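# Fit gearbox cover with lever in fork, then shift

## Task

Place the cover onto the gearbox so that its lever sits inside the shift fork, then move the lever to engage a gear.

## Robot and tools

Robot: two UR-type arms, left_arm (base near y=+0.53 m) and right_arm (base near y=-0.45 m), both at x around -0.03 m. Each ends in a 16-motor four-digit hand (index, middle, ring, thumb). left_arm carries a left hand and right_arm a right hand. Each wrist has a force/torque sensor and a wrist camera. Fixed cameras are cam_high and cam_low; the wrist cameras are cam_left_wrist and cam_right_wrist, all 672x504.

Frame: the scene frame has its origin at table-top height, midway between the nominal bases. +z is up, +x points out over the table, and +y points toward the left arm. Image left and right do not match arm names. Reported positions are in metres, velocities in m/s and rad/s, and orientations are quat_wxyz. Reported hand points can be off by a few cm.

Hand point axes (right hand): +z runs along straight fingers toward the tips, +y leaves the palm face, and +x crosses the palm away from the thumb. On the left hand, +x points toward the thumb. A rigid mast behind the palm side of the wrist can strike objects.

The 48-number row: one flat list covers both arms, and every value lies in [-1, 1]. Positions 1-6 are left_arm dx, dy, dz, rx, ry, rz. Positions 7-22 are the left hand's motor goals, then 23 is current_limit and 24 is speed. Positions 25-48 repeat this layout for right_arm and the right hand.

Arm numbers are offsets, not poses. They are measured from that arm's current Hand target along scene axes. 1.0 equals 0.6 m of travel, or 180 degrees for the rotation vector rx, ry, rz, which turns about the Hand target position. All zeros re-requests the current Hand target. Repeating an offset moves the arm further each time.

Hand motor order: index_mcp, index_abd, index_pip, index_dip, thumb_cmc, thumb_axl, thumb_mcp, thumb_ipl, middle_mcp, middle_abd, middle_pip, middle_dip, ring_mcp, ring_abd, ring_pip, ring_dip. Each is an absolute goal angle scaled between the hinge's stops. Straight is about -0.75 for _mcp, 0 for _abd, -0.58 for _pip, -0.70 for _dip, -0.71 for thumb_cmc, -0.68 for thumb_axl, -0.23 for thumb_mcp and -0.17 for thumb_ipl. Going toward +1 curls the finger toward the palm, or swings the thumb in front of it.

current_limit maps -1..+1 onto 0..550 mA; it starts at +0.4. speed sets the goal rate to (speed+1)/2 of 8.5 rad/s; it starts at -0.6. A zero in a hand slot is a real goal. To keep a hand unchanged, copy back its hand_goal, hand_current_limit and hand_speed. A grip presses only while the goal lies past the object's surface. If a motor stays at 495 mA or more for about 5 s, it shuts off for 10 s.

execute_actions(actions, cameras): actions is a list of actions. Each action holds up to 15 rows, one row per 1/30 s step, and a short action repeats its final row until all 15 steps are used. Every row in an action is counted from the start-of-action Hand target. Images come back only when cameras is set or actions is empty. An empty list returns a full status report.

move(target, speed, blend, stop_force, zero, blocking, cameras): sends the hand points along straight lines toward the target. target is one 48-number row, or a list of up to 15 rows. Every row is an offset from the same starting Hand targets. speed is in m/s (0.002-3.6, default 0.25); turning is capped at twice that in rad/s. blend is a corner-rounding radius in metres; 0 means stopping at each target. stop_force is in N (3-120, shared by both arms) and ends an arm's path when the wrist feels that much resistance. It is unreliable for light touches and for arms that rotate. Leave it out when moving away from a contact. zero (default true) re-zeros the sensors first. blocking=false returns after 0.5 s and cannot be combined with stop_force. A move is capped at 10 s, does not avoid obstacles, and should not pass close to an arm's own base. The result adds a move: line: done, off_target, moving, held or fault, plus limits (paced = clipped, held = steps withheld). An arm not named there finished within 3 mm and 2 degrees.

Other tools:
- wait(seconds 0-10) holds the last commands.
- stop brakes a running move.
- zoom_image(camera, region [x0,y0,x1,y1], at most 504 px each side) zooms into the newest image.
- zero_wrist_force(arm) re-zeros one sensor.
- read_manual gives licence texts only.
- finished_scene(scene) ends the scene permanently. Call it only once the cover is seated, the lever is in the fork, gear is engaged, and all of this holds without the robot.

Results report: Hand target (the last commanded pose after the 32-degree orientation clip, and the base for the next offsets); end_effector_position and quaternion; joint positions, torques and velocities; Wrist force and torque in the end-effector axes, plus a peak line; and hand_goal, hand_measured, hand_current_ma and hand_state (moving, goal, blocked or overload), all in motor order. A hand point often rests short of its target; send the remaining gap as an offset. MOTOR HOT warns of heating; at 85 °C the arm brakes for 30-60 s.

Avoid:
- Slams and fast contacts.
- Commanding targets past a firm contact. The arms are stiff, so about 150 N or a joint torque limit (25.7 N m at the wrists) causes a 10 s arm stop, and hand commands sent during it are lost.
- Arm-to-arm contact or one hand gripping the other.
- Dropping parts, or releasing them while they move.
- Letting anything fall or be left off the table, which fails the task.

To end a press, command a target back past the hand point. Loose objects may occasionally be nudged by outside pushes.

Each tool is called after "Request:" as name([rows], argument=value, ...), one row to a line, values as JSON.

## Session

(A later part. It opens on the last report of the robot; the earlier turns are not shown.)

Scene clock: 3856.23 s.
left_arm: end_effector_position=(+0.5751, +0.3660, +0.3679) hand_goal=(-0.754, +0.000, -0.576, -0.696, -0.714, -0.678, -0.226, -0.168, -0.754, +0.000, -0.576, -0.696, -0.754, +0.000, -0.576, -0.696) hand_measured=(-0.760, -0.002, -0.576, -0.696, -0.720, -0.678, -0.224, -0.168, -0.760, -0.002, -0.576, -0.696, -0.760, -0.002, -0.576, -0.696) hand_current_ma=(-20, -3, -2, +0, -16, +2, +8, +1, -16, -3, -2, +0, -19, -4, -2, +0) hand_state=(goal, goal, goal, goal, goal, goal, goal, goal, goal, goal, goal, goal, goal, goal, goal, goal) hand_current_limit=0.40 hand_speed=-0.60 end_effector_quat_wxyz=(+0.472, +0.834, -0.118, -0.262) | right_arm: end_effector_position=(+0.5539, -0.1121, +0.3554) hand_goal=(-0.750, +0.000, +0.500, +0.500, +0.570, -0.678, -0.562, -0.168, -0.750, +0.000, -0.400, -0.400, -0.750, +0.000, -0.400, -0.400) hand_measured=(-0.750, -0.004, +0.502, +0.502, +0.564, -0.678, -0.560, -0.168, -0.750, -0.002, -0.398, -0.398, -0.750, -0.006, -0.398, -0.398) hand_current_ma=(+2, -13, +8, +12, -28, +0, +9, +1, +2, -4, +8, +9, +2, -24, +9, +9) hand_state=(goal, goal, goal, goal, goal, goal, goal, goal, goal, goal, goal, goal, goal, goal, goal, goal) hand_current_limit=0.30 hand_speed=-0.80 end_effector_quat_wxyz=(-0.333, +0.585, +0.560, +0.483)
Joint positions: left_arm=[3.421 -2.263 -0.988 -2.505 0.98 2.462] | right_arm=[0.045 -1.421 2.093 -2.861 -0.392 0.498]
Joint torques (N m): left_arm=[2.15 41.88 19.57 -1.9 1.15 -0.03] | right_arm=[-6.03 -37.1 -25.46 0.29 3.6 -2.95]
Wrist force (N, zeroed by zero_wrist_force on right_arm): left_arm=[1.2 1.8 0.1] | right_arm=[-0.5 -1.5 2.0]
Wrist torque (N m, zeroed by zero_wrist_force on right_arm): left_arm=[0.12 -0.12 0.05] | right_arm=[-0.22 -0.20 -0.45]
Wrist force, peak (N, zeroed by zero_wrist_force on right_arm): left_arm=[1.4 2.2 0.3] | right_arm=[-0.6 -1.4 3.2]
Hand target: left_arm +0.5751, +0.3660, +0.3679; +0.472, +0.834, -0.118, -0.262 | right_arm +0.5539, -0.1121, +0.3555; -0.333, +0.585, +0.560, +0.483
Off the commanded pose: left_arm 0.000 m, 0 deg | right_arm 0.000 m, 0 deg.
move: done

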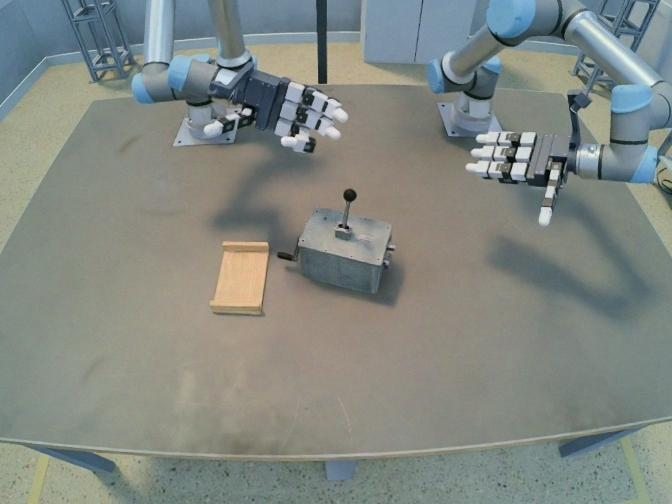

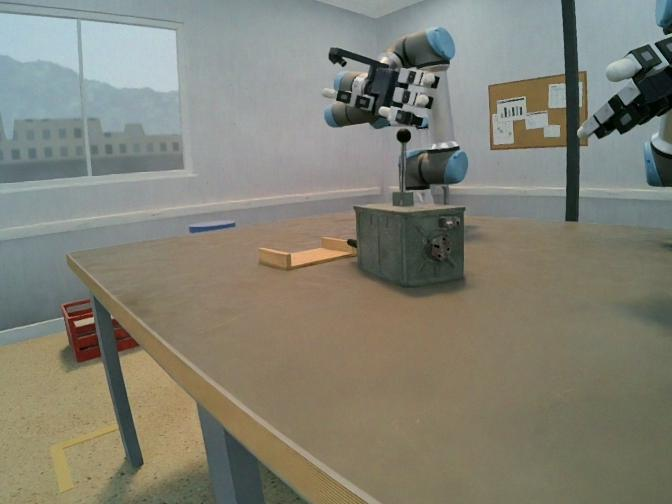

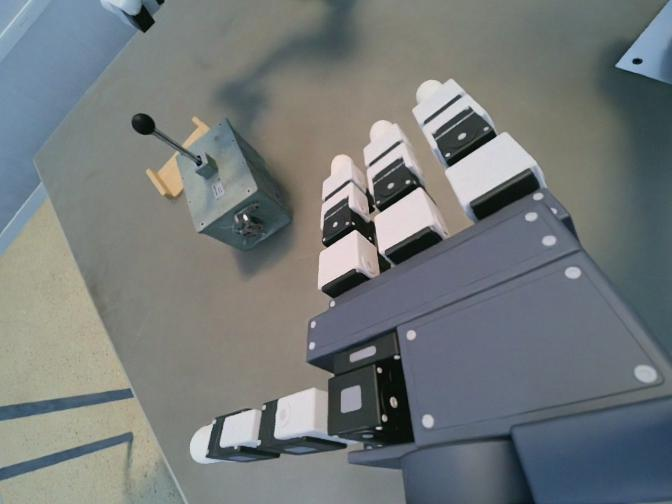

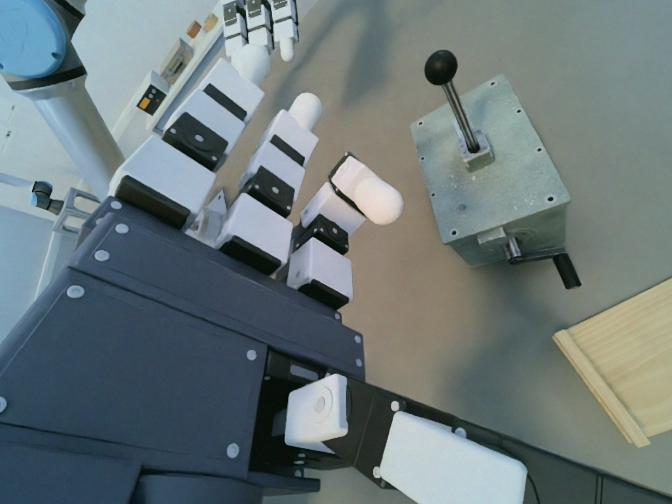

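Request:
move(target=[0.163,-0.368,0.13,0.0053,-0.1148,0.0571,-0.754,0.1,-0.576,-0.696,-0.714,-0.678,-0.226,-0.168,-0.754,-0.1,-0.576,-0.696,-0.754,0,-0.576,-0.696,0.4,-0.6,-0.09,-0.313,0,0,0,0,-0.75,0,0.5,0.5,0.571,-0.678,-0.562,-0.168,-0.75,0,-0.4,-0.4,-0.75,0,-0.4,-0.4,0.3,-0.8], speed=0.12, cameras=["all"])

Request:
zoom_image(camera="cam_high", region=[310, 100, 470, 260])

Request:
zoom_image(camera="cam_low", region=[370, 20, 570, 220])

Scene clock: 4146.87 s.
left_arm: end_effector_position=(+0.6729, +0.1452, +0.4459) hand_goal=(-0.754, +0.100, -0.576, -0.696, -0.714, -0.678, -0.226, -0.168, -0.754, -0.100, -0.576, -0.696, -0.754, +0.000, -0.576, -0.696) hand_measured=(-0.760, +0.092, -0.576, -0.696, -0.720, -0.678, -0.224, -0.168, -0.760, -0.094, -0.576, -0.696, -0.760, -0.002, -0.576, -0.696) hand_current_ma=(-22, -24, -2, +0, -18, +2, +8, +1, -17, +14, -2, +0, -21, -4, -2, +0) hand_state=(goal, goal, goal, goal, goal, goal, goal, goal, goal, goal, goal, goal, goal, goal, goal, goal) hand_current_limit=0.40 hand_speed=-0.60 end_effector_quat_wxyz=(+0.458, +0.878, -0.124, -0.066) | right_arm: end_effector_position=(+0.4999, -0.2999, +0.3555) hand_goal=(-0.750, +0.000, +0.500, +0.500, +0.570, -0.678, -0.562, -0.168, -0.750, +0.000, -0.400, -0.400, -0.750, +0.000, -0.400, -0.400) hand_measured=(-0.750, -0.004, +0.502, +0.502, +0.564, -0.678, -0.560, -0.168, -0.750, -0.002, -0.398, -0.398, -0.750, -0.006, -0.398, -0.398) hand_current_ma=(+2, -13, +8, +12, -28, +0, +9, +1, +2, -4, +8, +9, +2, -24, +9, +9) hand_state=(goal, goal, goal, goal, goal, goal, goal, goal, goal, goal, goal, goal, goal, goal, goal, goal) hand_current_limit=0.30 hand_speed=-0.80 end_effector_quat_wxyz=(-0.333, +0.585, +0.560, +0.483)
Joint positions: left_arm=[3.133 -2.287 -0.802 -1.975 0.656 2.001] | right_arm=[-0.433 -1.761 2.083 -1.261 -0.396 -0.83]
Joint torques (N m): left_arm=[-11.15 43.72 28 3.92 -3.5 -1.89] | right_arm=[-6.94 -5.35 -27.81 0.56 -0.3 -2.92]
Wrist force (N, zeroed by zero_wrist_force on right_arm): left_arm=[2.1 2.2 0.5] | right_arm=[-0.8 -1.3 2.0]
Wrist torque (N m, zeroed by zero_wrist_force on right_arm): left_arm=[0.09 -0.20 0.26] | right_arm=[-0.21 -0.17 -0.44]
Wrist force, peak (N, zeroed by zero_wrist_force on right_arm): left_arm=[2.4 2.6 0.7] | right_arm=[-0.2 -1.5 3.1]
Hand target: left_arm +0.6729, +0.1452, +0.4459; +0.458, +0.878, -0.124, -0.066 | right_arm +0.4999, -0.2999, +0.3555; -0.333, +0.585, +0.560, +0.483
Off the commanded pose: left_arm 0.000 m, 0 deg | right_arm 0.000 m, 0 deg.
move: done

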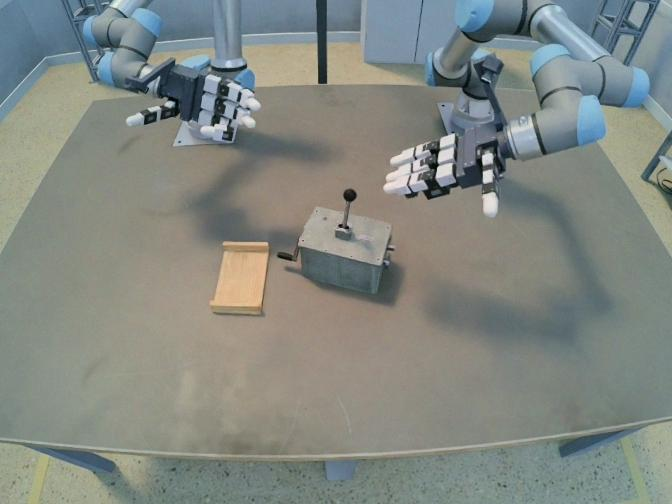

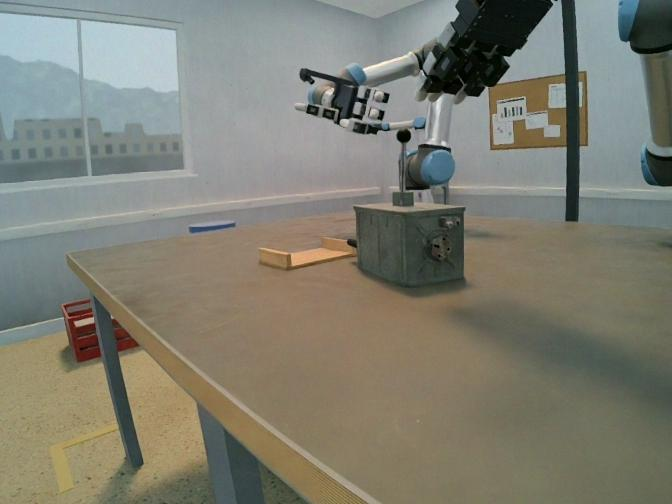

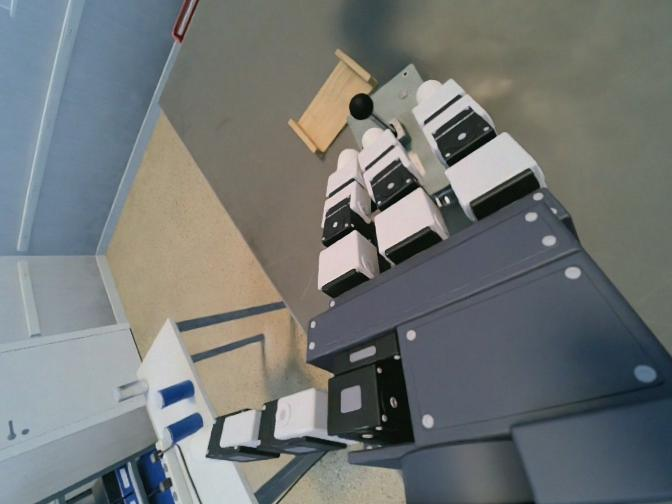

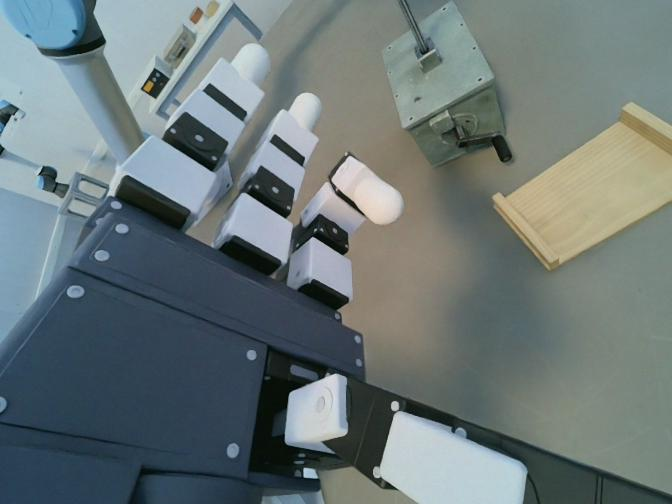

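Scaled by 3.150.

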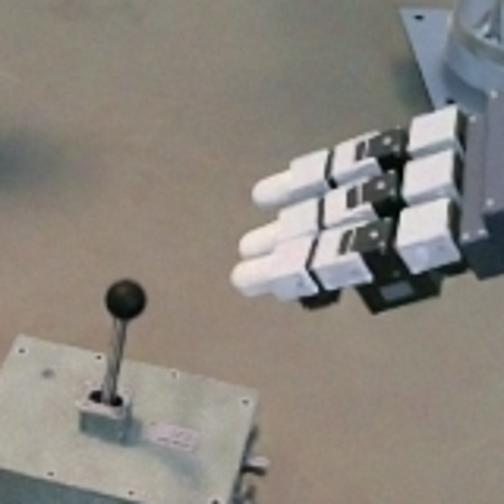

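Scaled by 2.520.

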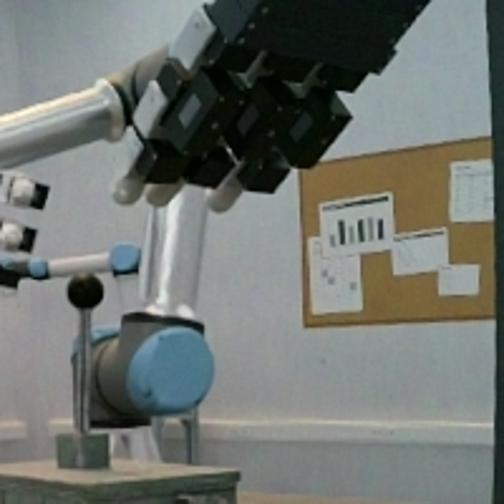

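Request:
move(target=[-0.0217,-0.0742,-0.0642,0,0,0,-0.754,0.1,-0.576,-0.696,-0.714,-0.678,-0.226,-0.168,-0.754,-0.1,-0.576,-0.696,-0.754,0,-0.576,-0.696,0.4,-0.6,0,0,0,0,0,0,-0.75,0,0.5,0.5,0.571,-0.678,-0.562,-0.168,-0.75,0,-0.4,-0.4,-0.75,0,-0.4,-0.4,0.3,-0.8], speed=0.06, stop_force=8, cameras=["all"])

Request:
zoom_image(camera="cam_high", region=[310, 130, 430, 250])

Request:
zoom_image(camera="cam_low", region=[370, 60, 490, 180])

Request:
zoom_image(camera="cam_left_wrist", region=[300, 50, 460, 210])

Scene clock: 4204.10 s.
left_arm: end_effector_position=(+0.6599, +0.1007, +0.4074) hand_goal=(-0.754, +0.100, -0.576, -0.696, -0.714, -0.678, -0.226, -0.168, -0.754, -0.100, -0.576, -0.696, -0.754, +0.000, -0.576, -0.696) hand_measured=(-0.760, +0.092, -0.576, -0.696, -0.720, -0.678, -0.224, -0.168, -0.760, -0.094, -0.576, -0.696, -0.760, -0.002, -0.576, -0.696) hand_current_ma=(-22, -24, -2, +0, -18, +2, +8, +1, -17, +14, -2, +0, -21, -4, -2, +0) hand_state=(goal, goal, goal, goal, goal, goal, goal, goal, goal, goal, goal, goal, goal, goal, goal, goal) hand_current_limit=0.40 hand_speed=-0.60 end_effector_quat_wxyz=(+0.458, +0.878, -0.124, -0.066) | right_arm: end_effector_position=(+0.4999, -0.2999, +0.3555) hand_goal=(-0.750, +0.000, +0.500, +0.500, +0.570, -0.678, -0.562, -0.168, -0.750, +0.000, -0.400, -0.400, -0.750, +0.000, -0.400, -0.400) hand_measured=(-0.750, -0.004, +0.502, +0.502, +0.564, -0.678, -0.560, -0.168, -0.750, -0.002, -0.398, -0.398, -0.750, -0.006, -0.398, -0.398) hand_current_ma=(+2, -13, +8, +12, -28, +0, +9, +1, +2, -4, +8, +9, +2, -24, +9, +9) hand_state=(goal, goal, goal, goal, goal, goal, goal, goal, goal, goal, goal, goal, goal, goal, goal, goal) hand_current_limit=0.30 hand_speed=-0.80 end_effector_quat_wxyz=(-0.333, +0.585, +0.560, +0.483)
Joint positions: left_arm=[3.074 -2.273 -0.942 -1.774 0.638 1.908] | right_arm=[-0.433 -1.761 2.083 -1.261 -0.396 -0.83]
Joint torques (N m): left_arm=[-10.53 60.73 14.48 4.34 -3.18 -1.98] | right_arm=[-5.87 -5.2 -28.46 0.76 -0.35 -2.84]
Wrist force (N, zeroed by zero_wrist_force on right_arm): left_arm=[1.6 1.9 0.5] | right_arm=[-0.5 -1.2 2.3]
Wrist torque (N m, zeroed by zero_wrist_force on right_arm): left_arm=[0.08 -0.13 0.23] | right_arm=[-0.22 -0.22 -0.42]
Wrist force, peak (N, zeroed by zero_wrist_force on right_arm): left_arm=[2.3 2.2 0.4] | right_arm=[-1.0 -1.5 2.7]
Hand target: left_arm +0.6599, +0.1007, +0.4074; +0.458, +0.878, -0.124, -0.066 | right_arm +0.4999, -0.2999, +0.3555; -0.333, +0.585, +0.560, +0.483
Off the commanded pose: left_arm 0.000 m, 0 deg | right_arm 0.000 m, 0 deg.
move: done

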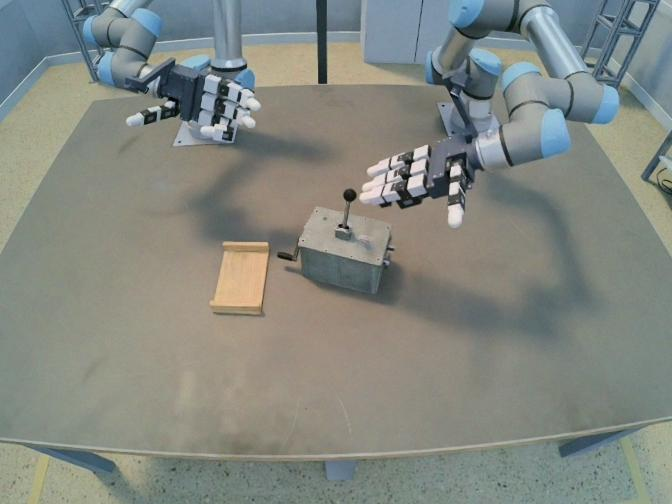

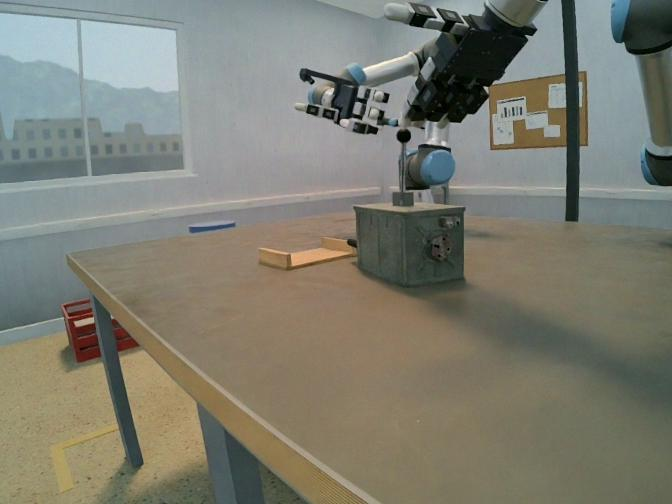

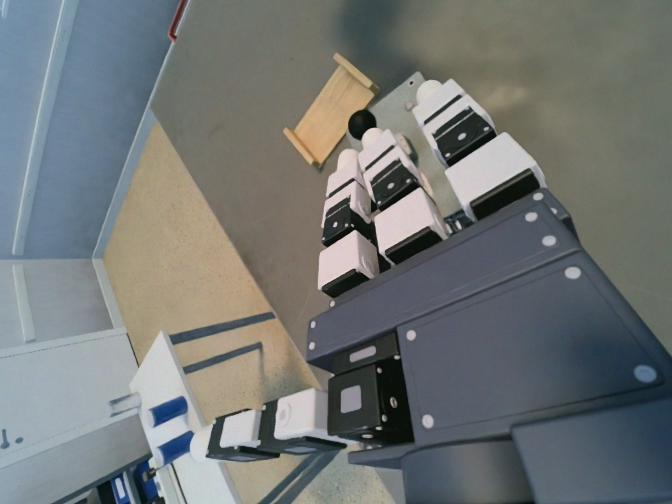

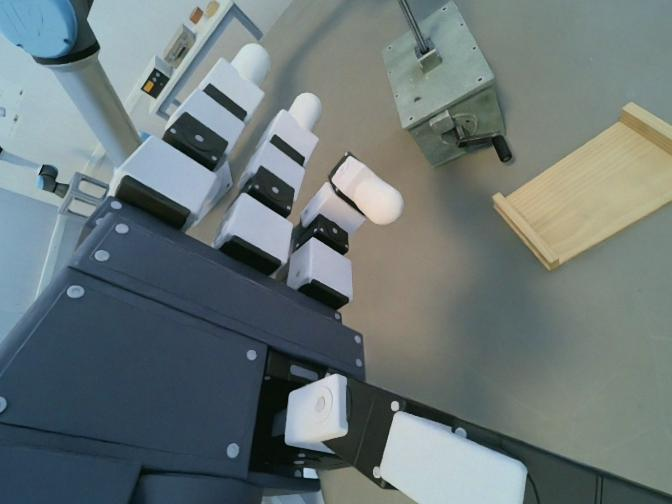

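Scaled by 4.200.

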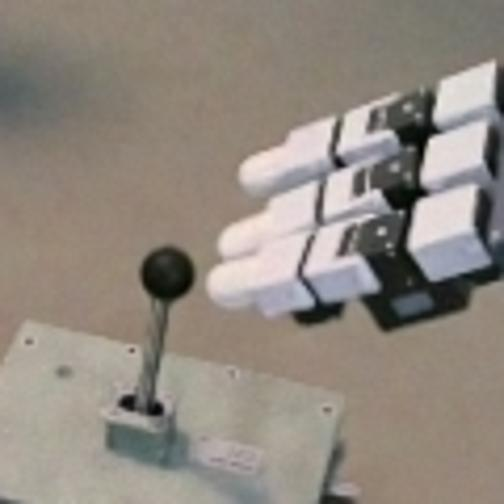

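Scaled by 4.200.

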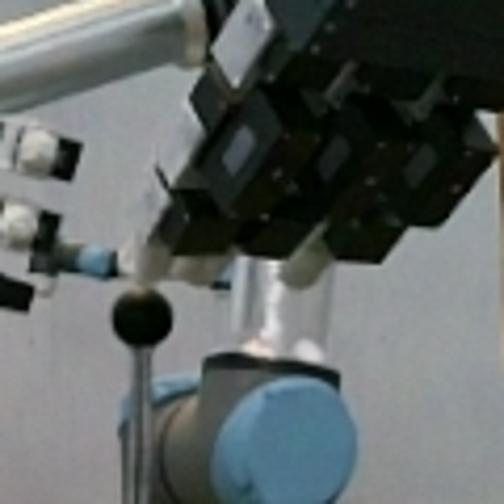

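Scaled by 3.150.

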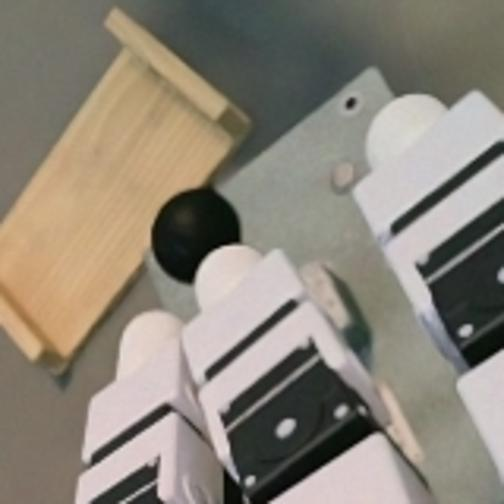

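Request:
move(target=[-0.0185,-0.0402,-0.0305,0,0,0,-0.754,0.1,-0.576,-0.696,-0.714,-0.678,-0.226,-0.168,-0.754,-0.1,-0.576,-0.696,-0.754,0,-0.576,-0.696,0.4,-0.6,0,0,0,0,0,0,-0.75,0,0.5,0.5,0.571,-0.678,-0.562,-0.168,-0.75,0,-0.4,-0.4,-0.75,0,-0.4,-0.4,0.3,-0.8], speed=0.015, stop_force=4, cameras=["all"])

Request:
zoom_image(camera="cam_high", region=[290, 150, 410, 270])

Request:
zoom_image(camera="cam_low", region=[345, 90, 475, 220])

Request:
zoom_image(camera="cam_left_wrist", region=[300, 50, 460, 210])

Scene clock: 4239.43 s.
left_arm: end_effector_position=(+0.6536, +0.0870, +0.3970) hand_goal=(-0.754, +0.100, -0.576, -0.696, -0.714, -0.678, -0.226, -0.168, -0.754, -0.100, -0.576, -0.696, -0.754, +0.000, -0.576, -0.696) hand_measured=(-0.762, +0.092, -0.576, -0.696, -0.720, -0.678, -0.224, -0.168, -0.758, -0.096, -0.576, -0.696, -0.760, -0.002, -0.576, -0.696) hand_current_ma=(-24, -24, -2, +0, -18, +2, +8, +1, -13, +12, +0, +1, -21, -4, -2, +0) hand_state=(goal, goal, goal, goal, goal, goal, goal, goal, goal, goal, goal, goal, goal, goal, goal, goal) hand_current_limit=0.40 hand_speed=-0.60 end_effector_quat_wxyz=(+0.457, +0.878, -0.124, -0.066) | right_arm: end_effector_position=(+0.4999, -0.2999, +0.3555) hand_goal=(-0.750, +0.000, +0.500, +0.500, +0.570, -0.678, -0.562, -0.168, -0.750, +0.000, -0.400, -0.400, -0.750, +0.000, -0.400, -0.400) hand_measured=(-0.750, -0.004, +0.502, +0.502, +0.564, -0.678, -0.560, -0.168, -0.750, -0.002, -0.398, -0.398, -0.750, -0.006, -0.398, -0.398) hand_current_ma=(+2, -13, +8, +12, -28, +0, +9, +1, +2, -4, +8, +9, +2, -24, +9, +9) hand_state=(goal, goal, goal, goal, goal, goal, goal, goal, goal, goal, goal, goal, goal, goal, goal, goal) hand_current_limit=0.30 hand_speed=-0.80 end_effector_quat_wxyz=(-0.333, +0.585, +0.560, +0.483)
Joint positions: left_arm=[3.055 -2.268 -0.984 -1.714 0.633 1.878] | right_arm=[-0.433 -1.761 2.083 -1.261 -0.396 -0.83]
Joint torques (N m): left_arm=[10.29 43.56 26.63 0.41 0.87 2.44] | right_arm=[-6.06 -5.46 -28.25 0.8 -0.07 -2.79]
Wrist force (N, zeroed by zero_wrist_force on right_arm): left_arm=[1.6 2.1 0.3] | right_arm=[-0.8 -1.3 2.4]
Wrist torque (N m, zeroed by zero_wrist_force on right_arm): left_arm=[0.11 -0.16 0.12] | right_arm=[-0.23 -0.17 -0.45]
Wrist force, peak (N, zeroed by zero_wrist_force on right_arm): left_arm=[1.4 2.5 -4.0] | right_arm=[-1.0 -1.7 2.4]
Hand target: left_arm +0.6536, +0.0870, +0.3970; +0.457, +0.878, -0.124, -0.066 (not the last commanded pose) | right_arm +0.4999, -0.2999, +0.3555; -0.333, +0.585, +0.560, +0.483
Off the commanded pose: left_arm 0.014 m, 0 deg | right_arm 0.000 m, 0 deg.
move: contact (left_arm)

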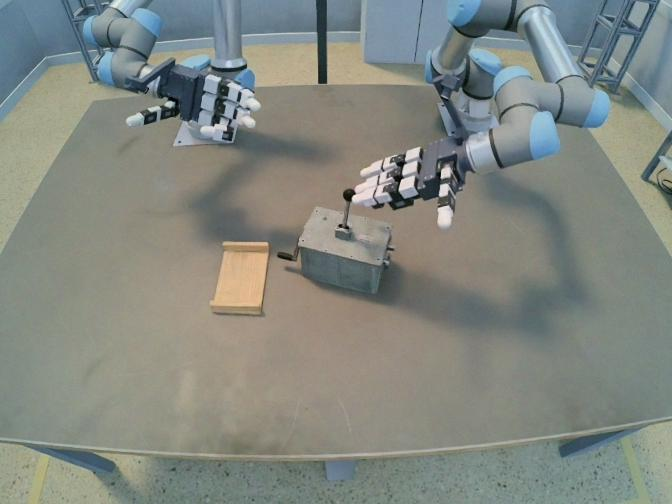

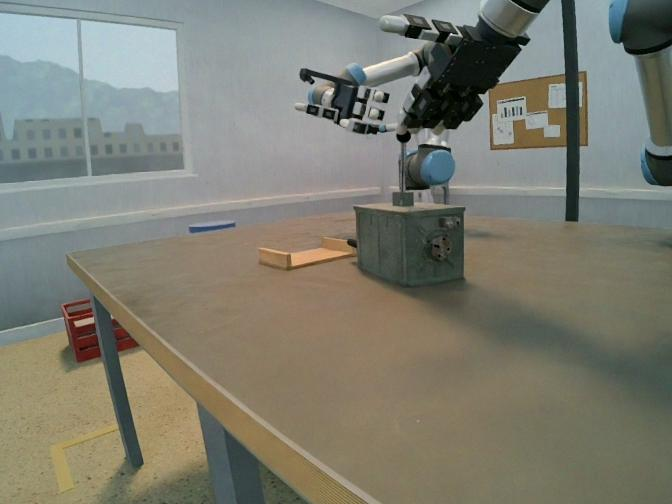

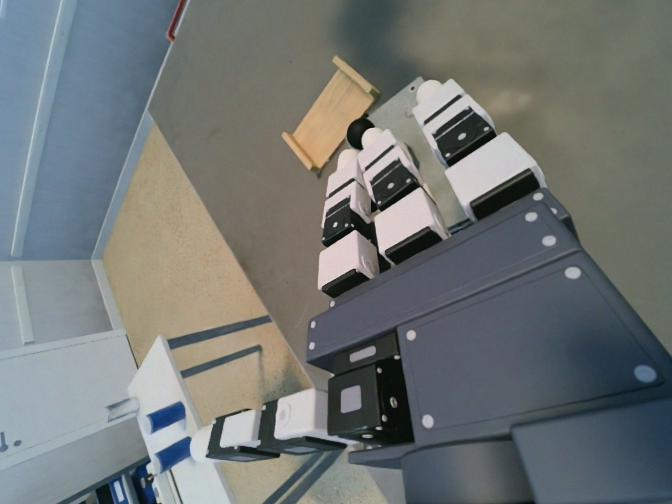

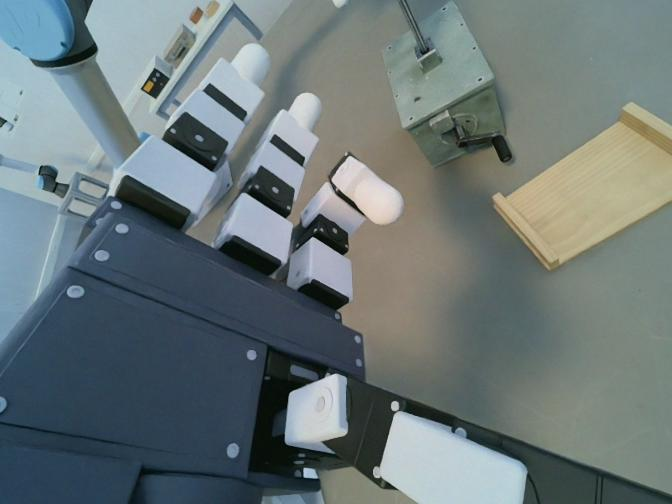

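Scaled by 4.200.

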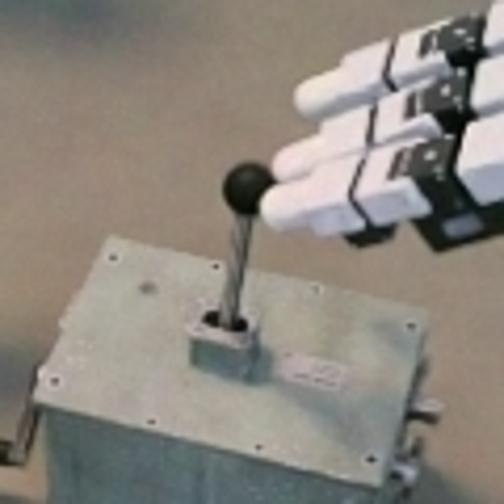

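Scaled by 3.877.

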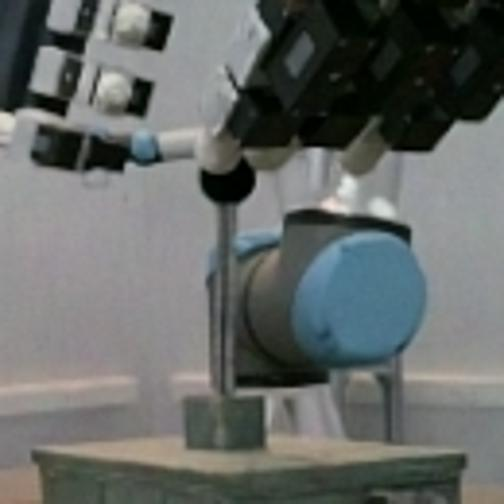

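Scaled by 3.150.

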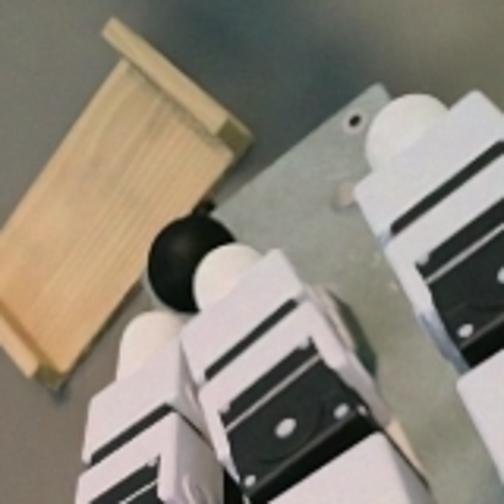

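Request:
move(target=[-0.0112,-0.031,0.0005,0,0,0,-0.754,0.1,-0.576,-0.696,-0.714,-0.678,-0.226,-0.168,-0.754,-0.1,-0.576,-0.696,-0.754,0,-0.576,-0.696,0.4,-0.6,0,0,0,0,0,0,-0.75,0,0.5,0.5,0.571,-0.678,-0.562,-0.168,-0.75,0,-0.4,-0.4,-0.75,0,-0.4,-0.4,0.3,-0.8], speed=0.015, stop_force=8, cameras=["all"])

Request:
zoom_image(camera="cam_high", region=[290, 150, 410, 270])

Request:
zoom_image(camera="cam_low", region=[345, 90, 475, 220])

Request:
zoom_image(camera="cam_left_wrist", region=[300, 50, 460, 210])

Scene clock: 4265.67 s.
left_arm: end_effector_position=(+0.6469, +0.0684, +0.3973) hand_goal=(-0.754, +0.100, -0.576, -0.696, -0.714, -0.678, -0.226, -0.168, -0.754, -0.100, -0.576, -0.696, -0.754, +0.000, -0.576, -0.696) hand_measured=(-0.762, +0.090, -0.576, -0.696, -0.720, -0.678, -0.224, -0.168, -0.752, -0.096, -0.572, -0.694, -0.760, -0.002, -0.576, -0.696) hand_current_ma=(-25, -27, -2, +0, -18, +2, +8, +1, +4, +8, +10, +8, -21, -4, -2, +0) hand_state=(goal, goal, goal, goal, goal, goal, goal, goal, goal, goal, goal, goal, goal, goal, goal, goal) hand_current_limit=0.40 hand_speed=-0.60 end_effector_quat_wxyz=(+0.457, +0.878, -0.124, -0.066) | right_arm: end_effector_position=(+0.4999, -0.2999, +0.3555) hand_goal=(-0.750, +0.000, +0.500, +0.500, +0.570, -0.678, -0.562, -0.168, -0.750, +0.000, -0.400, -0.400, -0.750, +0.000, -0.400, -0.400) hand_measured=(-0.750, -0.004, +0.502, +0.502, +0.564, -0.678, -0.560, -0.168, -0.750, -0.002, -0.398, -0.398, -0.750, -0.006, -0.398, -0.398) hand_current_ma=(+2, -13, +8, +12, -28, +0, +9, +1, +2, -4, +8, +9, +2, -24, +9, +9) hand_state=(goal, goal, goal, goal, goal, goal, goal, goal, goal, goal, goal, goal, goal, goal, goal, goal) hand_current_limit=0.30 hand_speed=-0.80 end_effector_quat_wxyz=(-0.333, +0.585, +0.560, +0.483)
Joint positions: left_arm=[3.03 -2.263 -0.999 -1.669 0.627 1.836] | right_arm=[-0.433 -1.761 2.083 -1.261 -0.396 -0.83]
Joint torques (N m): left_arm=[-11.7 59.7 15 4.22 -3.05 -1.85] | right_arm=[-5.51 -5.57 -28.31 0.79 -0.15 -2.72]
Wrist force (N, zeroed by zero_wrist_force on right_arm): left_arm=[1.8 3.1 -1.8] | right_arm=[-0.7 -1.5 2.4]
Wrist torque (N m, zeroed by zero_wrist_force on right_arm): left_arm=[0.20 -0.19 0.23] | right_arm=[-0.26 -0.17 -0.45]
Wrist force, peak (N, zeroed by zero_wrist_force on right_arm): left_arm=[1.4 2.9 -5.6] | right_arm=[-0.7 -1.7 2.6]
Hand target: left_arm +0.6469, +0.0684, +0.3973; +0.457, +0.878, -0.124, -0.066 | right_arm +0.4999, -0.2999, +0.3555; -0.333, +0.585, +0.560, +0.483
Off the commanded pose: left_arm 0.000 m, 0 deg | right_arm 0.000 m, 0 deg.
move: done

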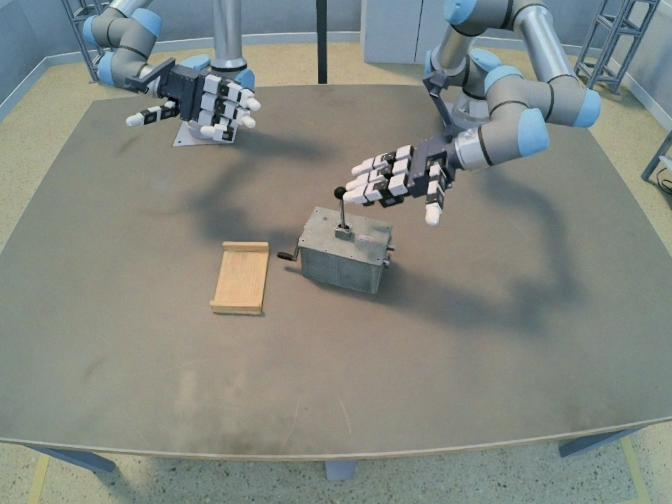

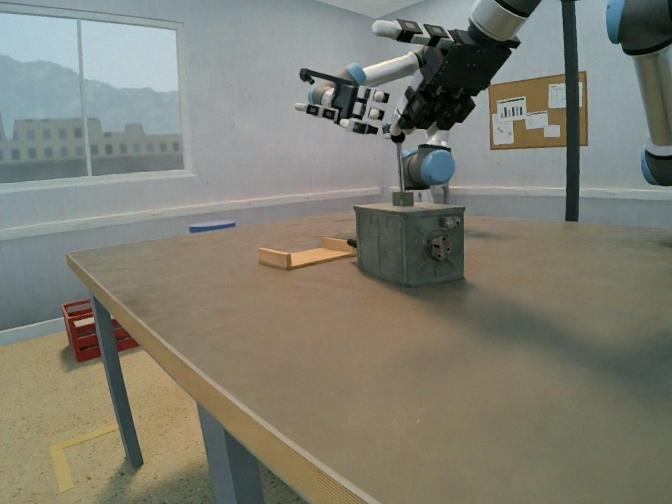

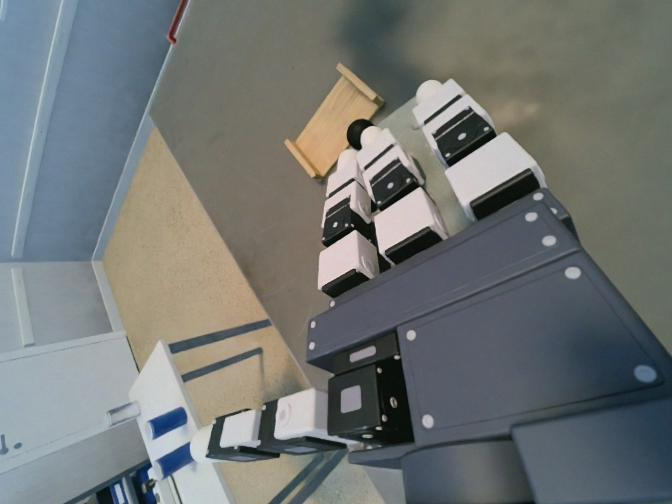

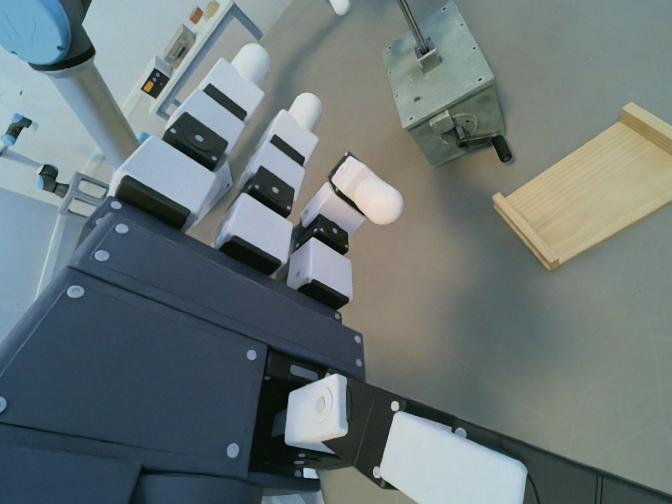

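Scaled by 4.200.

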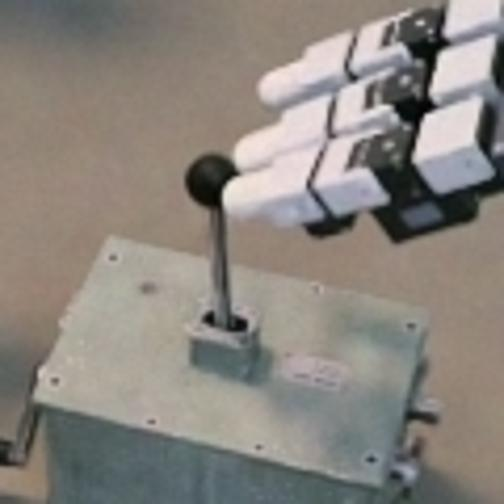

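Scaled by 3.877.

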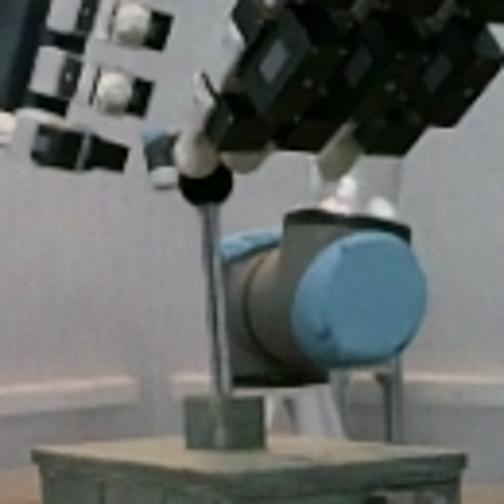

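Scaled by 3.150.

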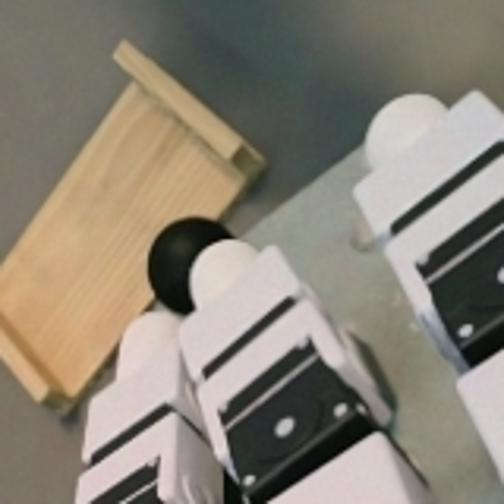

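Request:
move(target=[-0.0092,-0.032,-0.001,0,0,0,-0.754,0.1,-0.576,-0.696,-0.714,-0.678,-0.226,-0.168,-0.754,-0.1,-0.576,-0.696,-0.754,0,-0.576,-0.696,0.4,-0.6,0,0,0,0,0,0,-0.75,0,0.5,0.5,0.571,-0.678,-0.562,-0.168,-0.75,0,-0.4,-0.4,-0.75,0,-0.4,-0.4,0.3,-0.8], speed=0.015, stop_force=8, cameras=["all"])

Request:
zoom_image(camera="cam_high", region=[290, 150, 410, 270])

Request:
zoom_image(camera="cam_low", region=[345, 90, 475, 220])

Request:
zoom_image(camera="cam_right_wrist", region=[320, 0, 540, 180])

Scene clock: 4282.23 s.
left_arm: end_effector_position=(+0.6414, +0.0492, +0.3967) hand_goal=(-0.754, +0.100, -0.576, -0.696, -0.714, -0.678, -0.226, -0.168, -0.754, -0.100, -0.576, -0.696, -0.754, +0.000, -0.576, -0.696) hand_measured=(-0.762, +0.092, -0.576, -0.696, -0.720, -0.678, -0.224, -0.168, -0.760, -0.094, -0.576, -0.694, -0.760, -0.002, -0.576, -0.696) hand_current_ma=(-27, -23, -2, +0, -18, +2, +8, +1, -19, +15, -1, +6, -21, -4, -2, +0) hand_state=(goal, goal, goal, goal, goal, goal, goal, goal, goal, goal, goal, goal, goal, goal, goal, goal) hand_current_limit=0.40 hand_speed=-0.60 end_effector_quat_wxyz=(+0.457, +0.878, -0.124, -0.066) | right_arm: end_effector_position=(+0.4999, -0.2999, +0.3555) hand_goal=(-0.750, +0.000, +0.500, +0.500, +0.570, -0.678, -0.562, -0.168, -0.750, +0.000, -0.400, -0.400, -0.750, +0.000, -0.400, -0.400) hand_measured=(-0.750, -0.004, +0.502, +0.502, +0.564, -0.678, -0.560, -0.168, -0.750, -0.002, -0.398, -0.398, -0.750, -0.006, -0.398, -0.398) hand_current_ma=(+2, -13, +8, +12, -28, +0, +9, +1, +2, -4, +8, +9, +2, -24, +9, +9) hand_state=(goal, goal, goal, goal, goal, goal, goal, goal, goal, goal, goal, goal, goal, goal, goal, goal) hand_current_limit=0.30 hand_speed=-0.80 end_effector_quat_wxyz=(-0.333, +0.585, +0.560, +0.483)
Joint positions: left_arm=[3.004 -2.265 -1.007 -1.624 0.622 1.792] | right_arm=[-0.433 -1.761 2.083 -1.261 -0.396 -0.83]
Joint torques (N m): left_arm=[-14.7 41.46 14.95 4.07 -3.26 -1.72] | right_arm=[-5.73 -4.81 -28.5 0.68 -0.05 -2.6]
Wrist force (N, zeroed by zero_wrist_force on right_arm): left_arm=[0.7 2.0 -4.7] | right_arm=[-0.7 -0.9 2.5]
Wrist torque (N m, zeroed by zero_wrist_force on right_arm): left_arm=[0.53 -0.30 0.18] | right_arm=[-0.20 -0.19 -0.43]
Wrist force, peak (N, zeroed by zero_wrist_force on right_arm): left_arm=[0.9 2.3 -5.1] | right_arm=[-0.9 -1.9 2.5]
Hand target: left_arm +0.6414, +0.0492, +0.3967; +0.457, +0.878, -0.124, -0.066 | right_arm +0.4999, -0.2999, +0.3555; -0.333, +0.585, +0.560, +0.483
Off the commanded pose: left_arm 0.000 m, 0 deg | right_arm 0.000 m, 0 deg.
move: done

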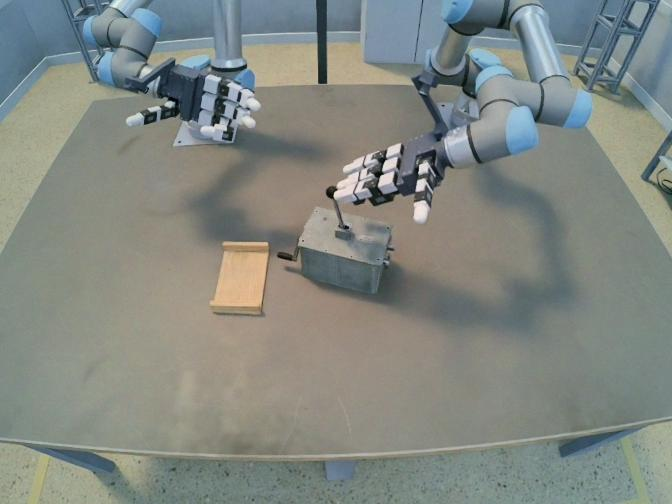

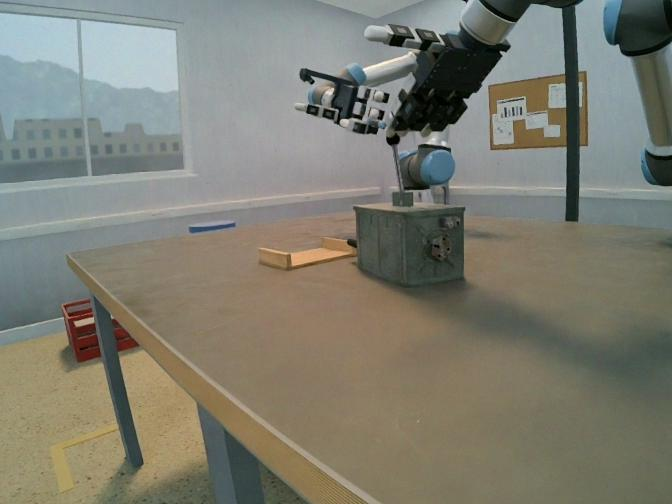

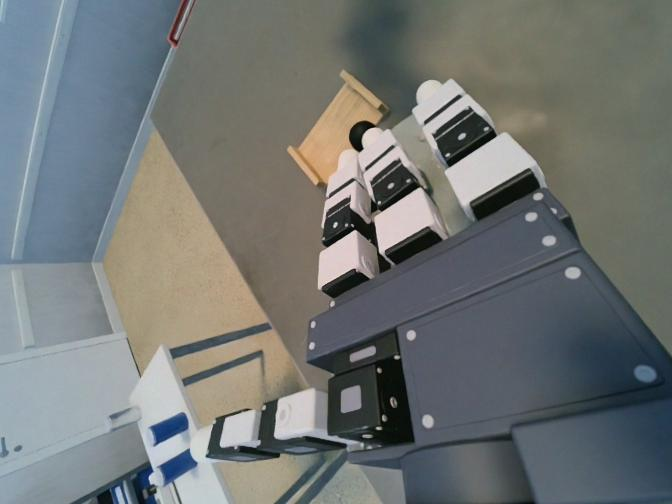

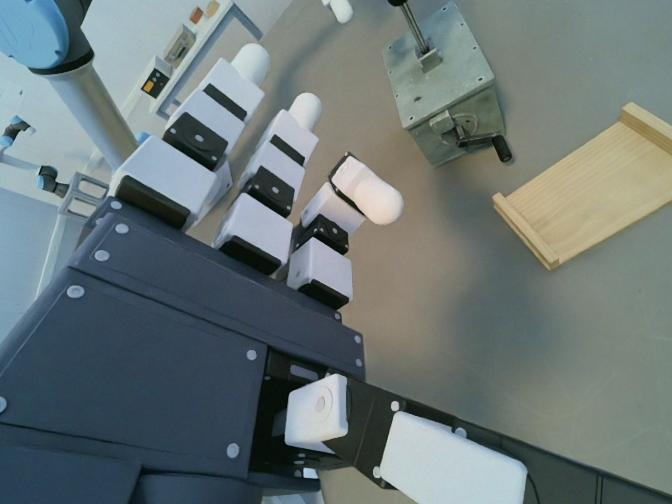

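Scaled by 4.200.

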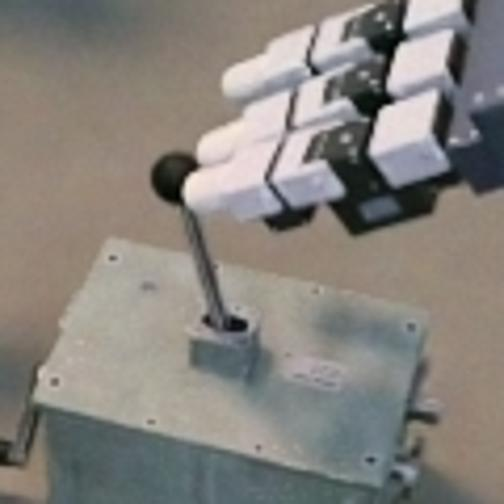

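Scaled by 3.877.

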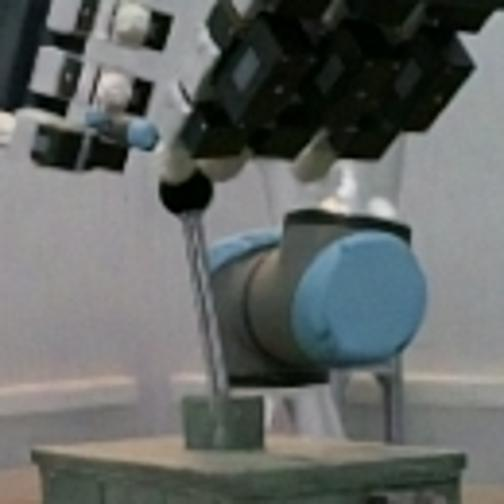

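Scaled by 2.291.

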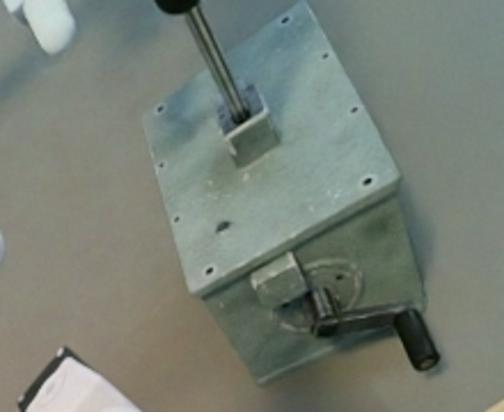

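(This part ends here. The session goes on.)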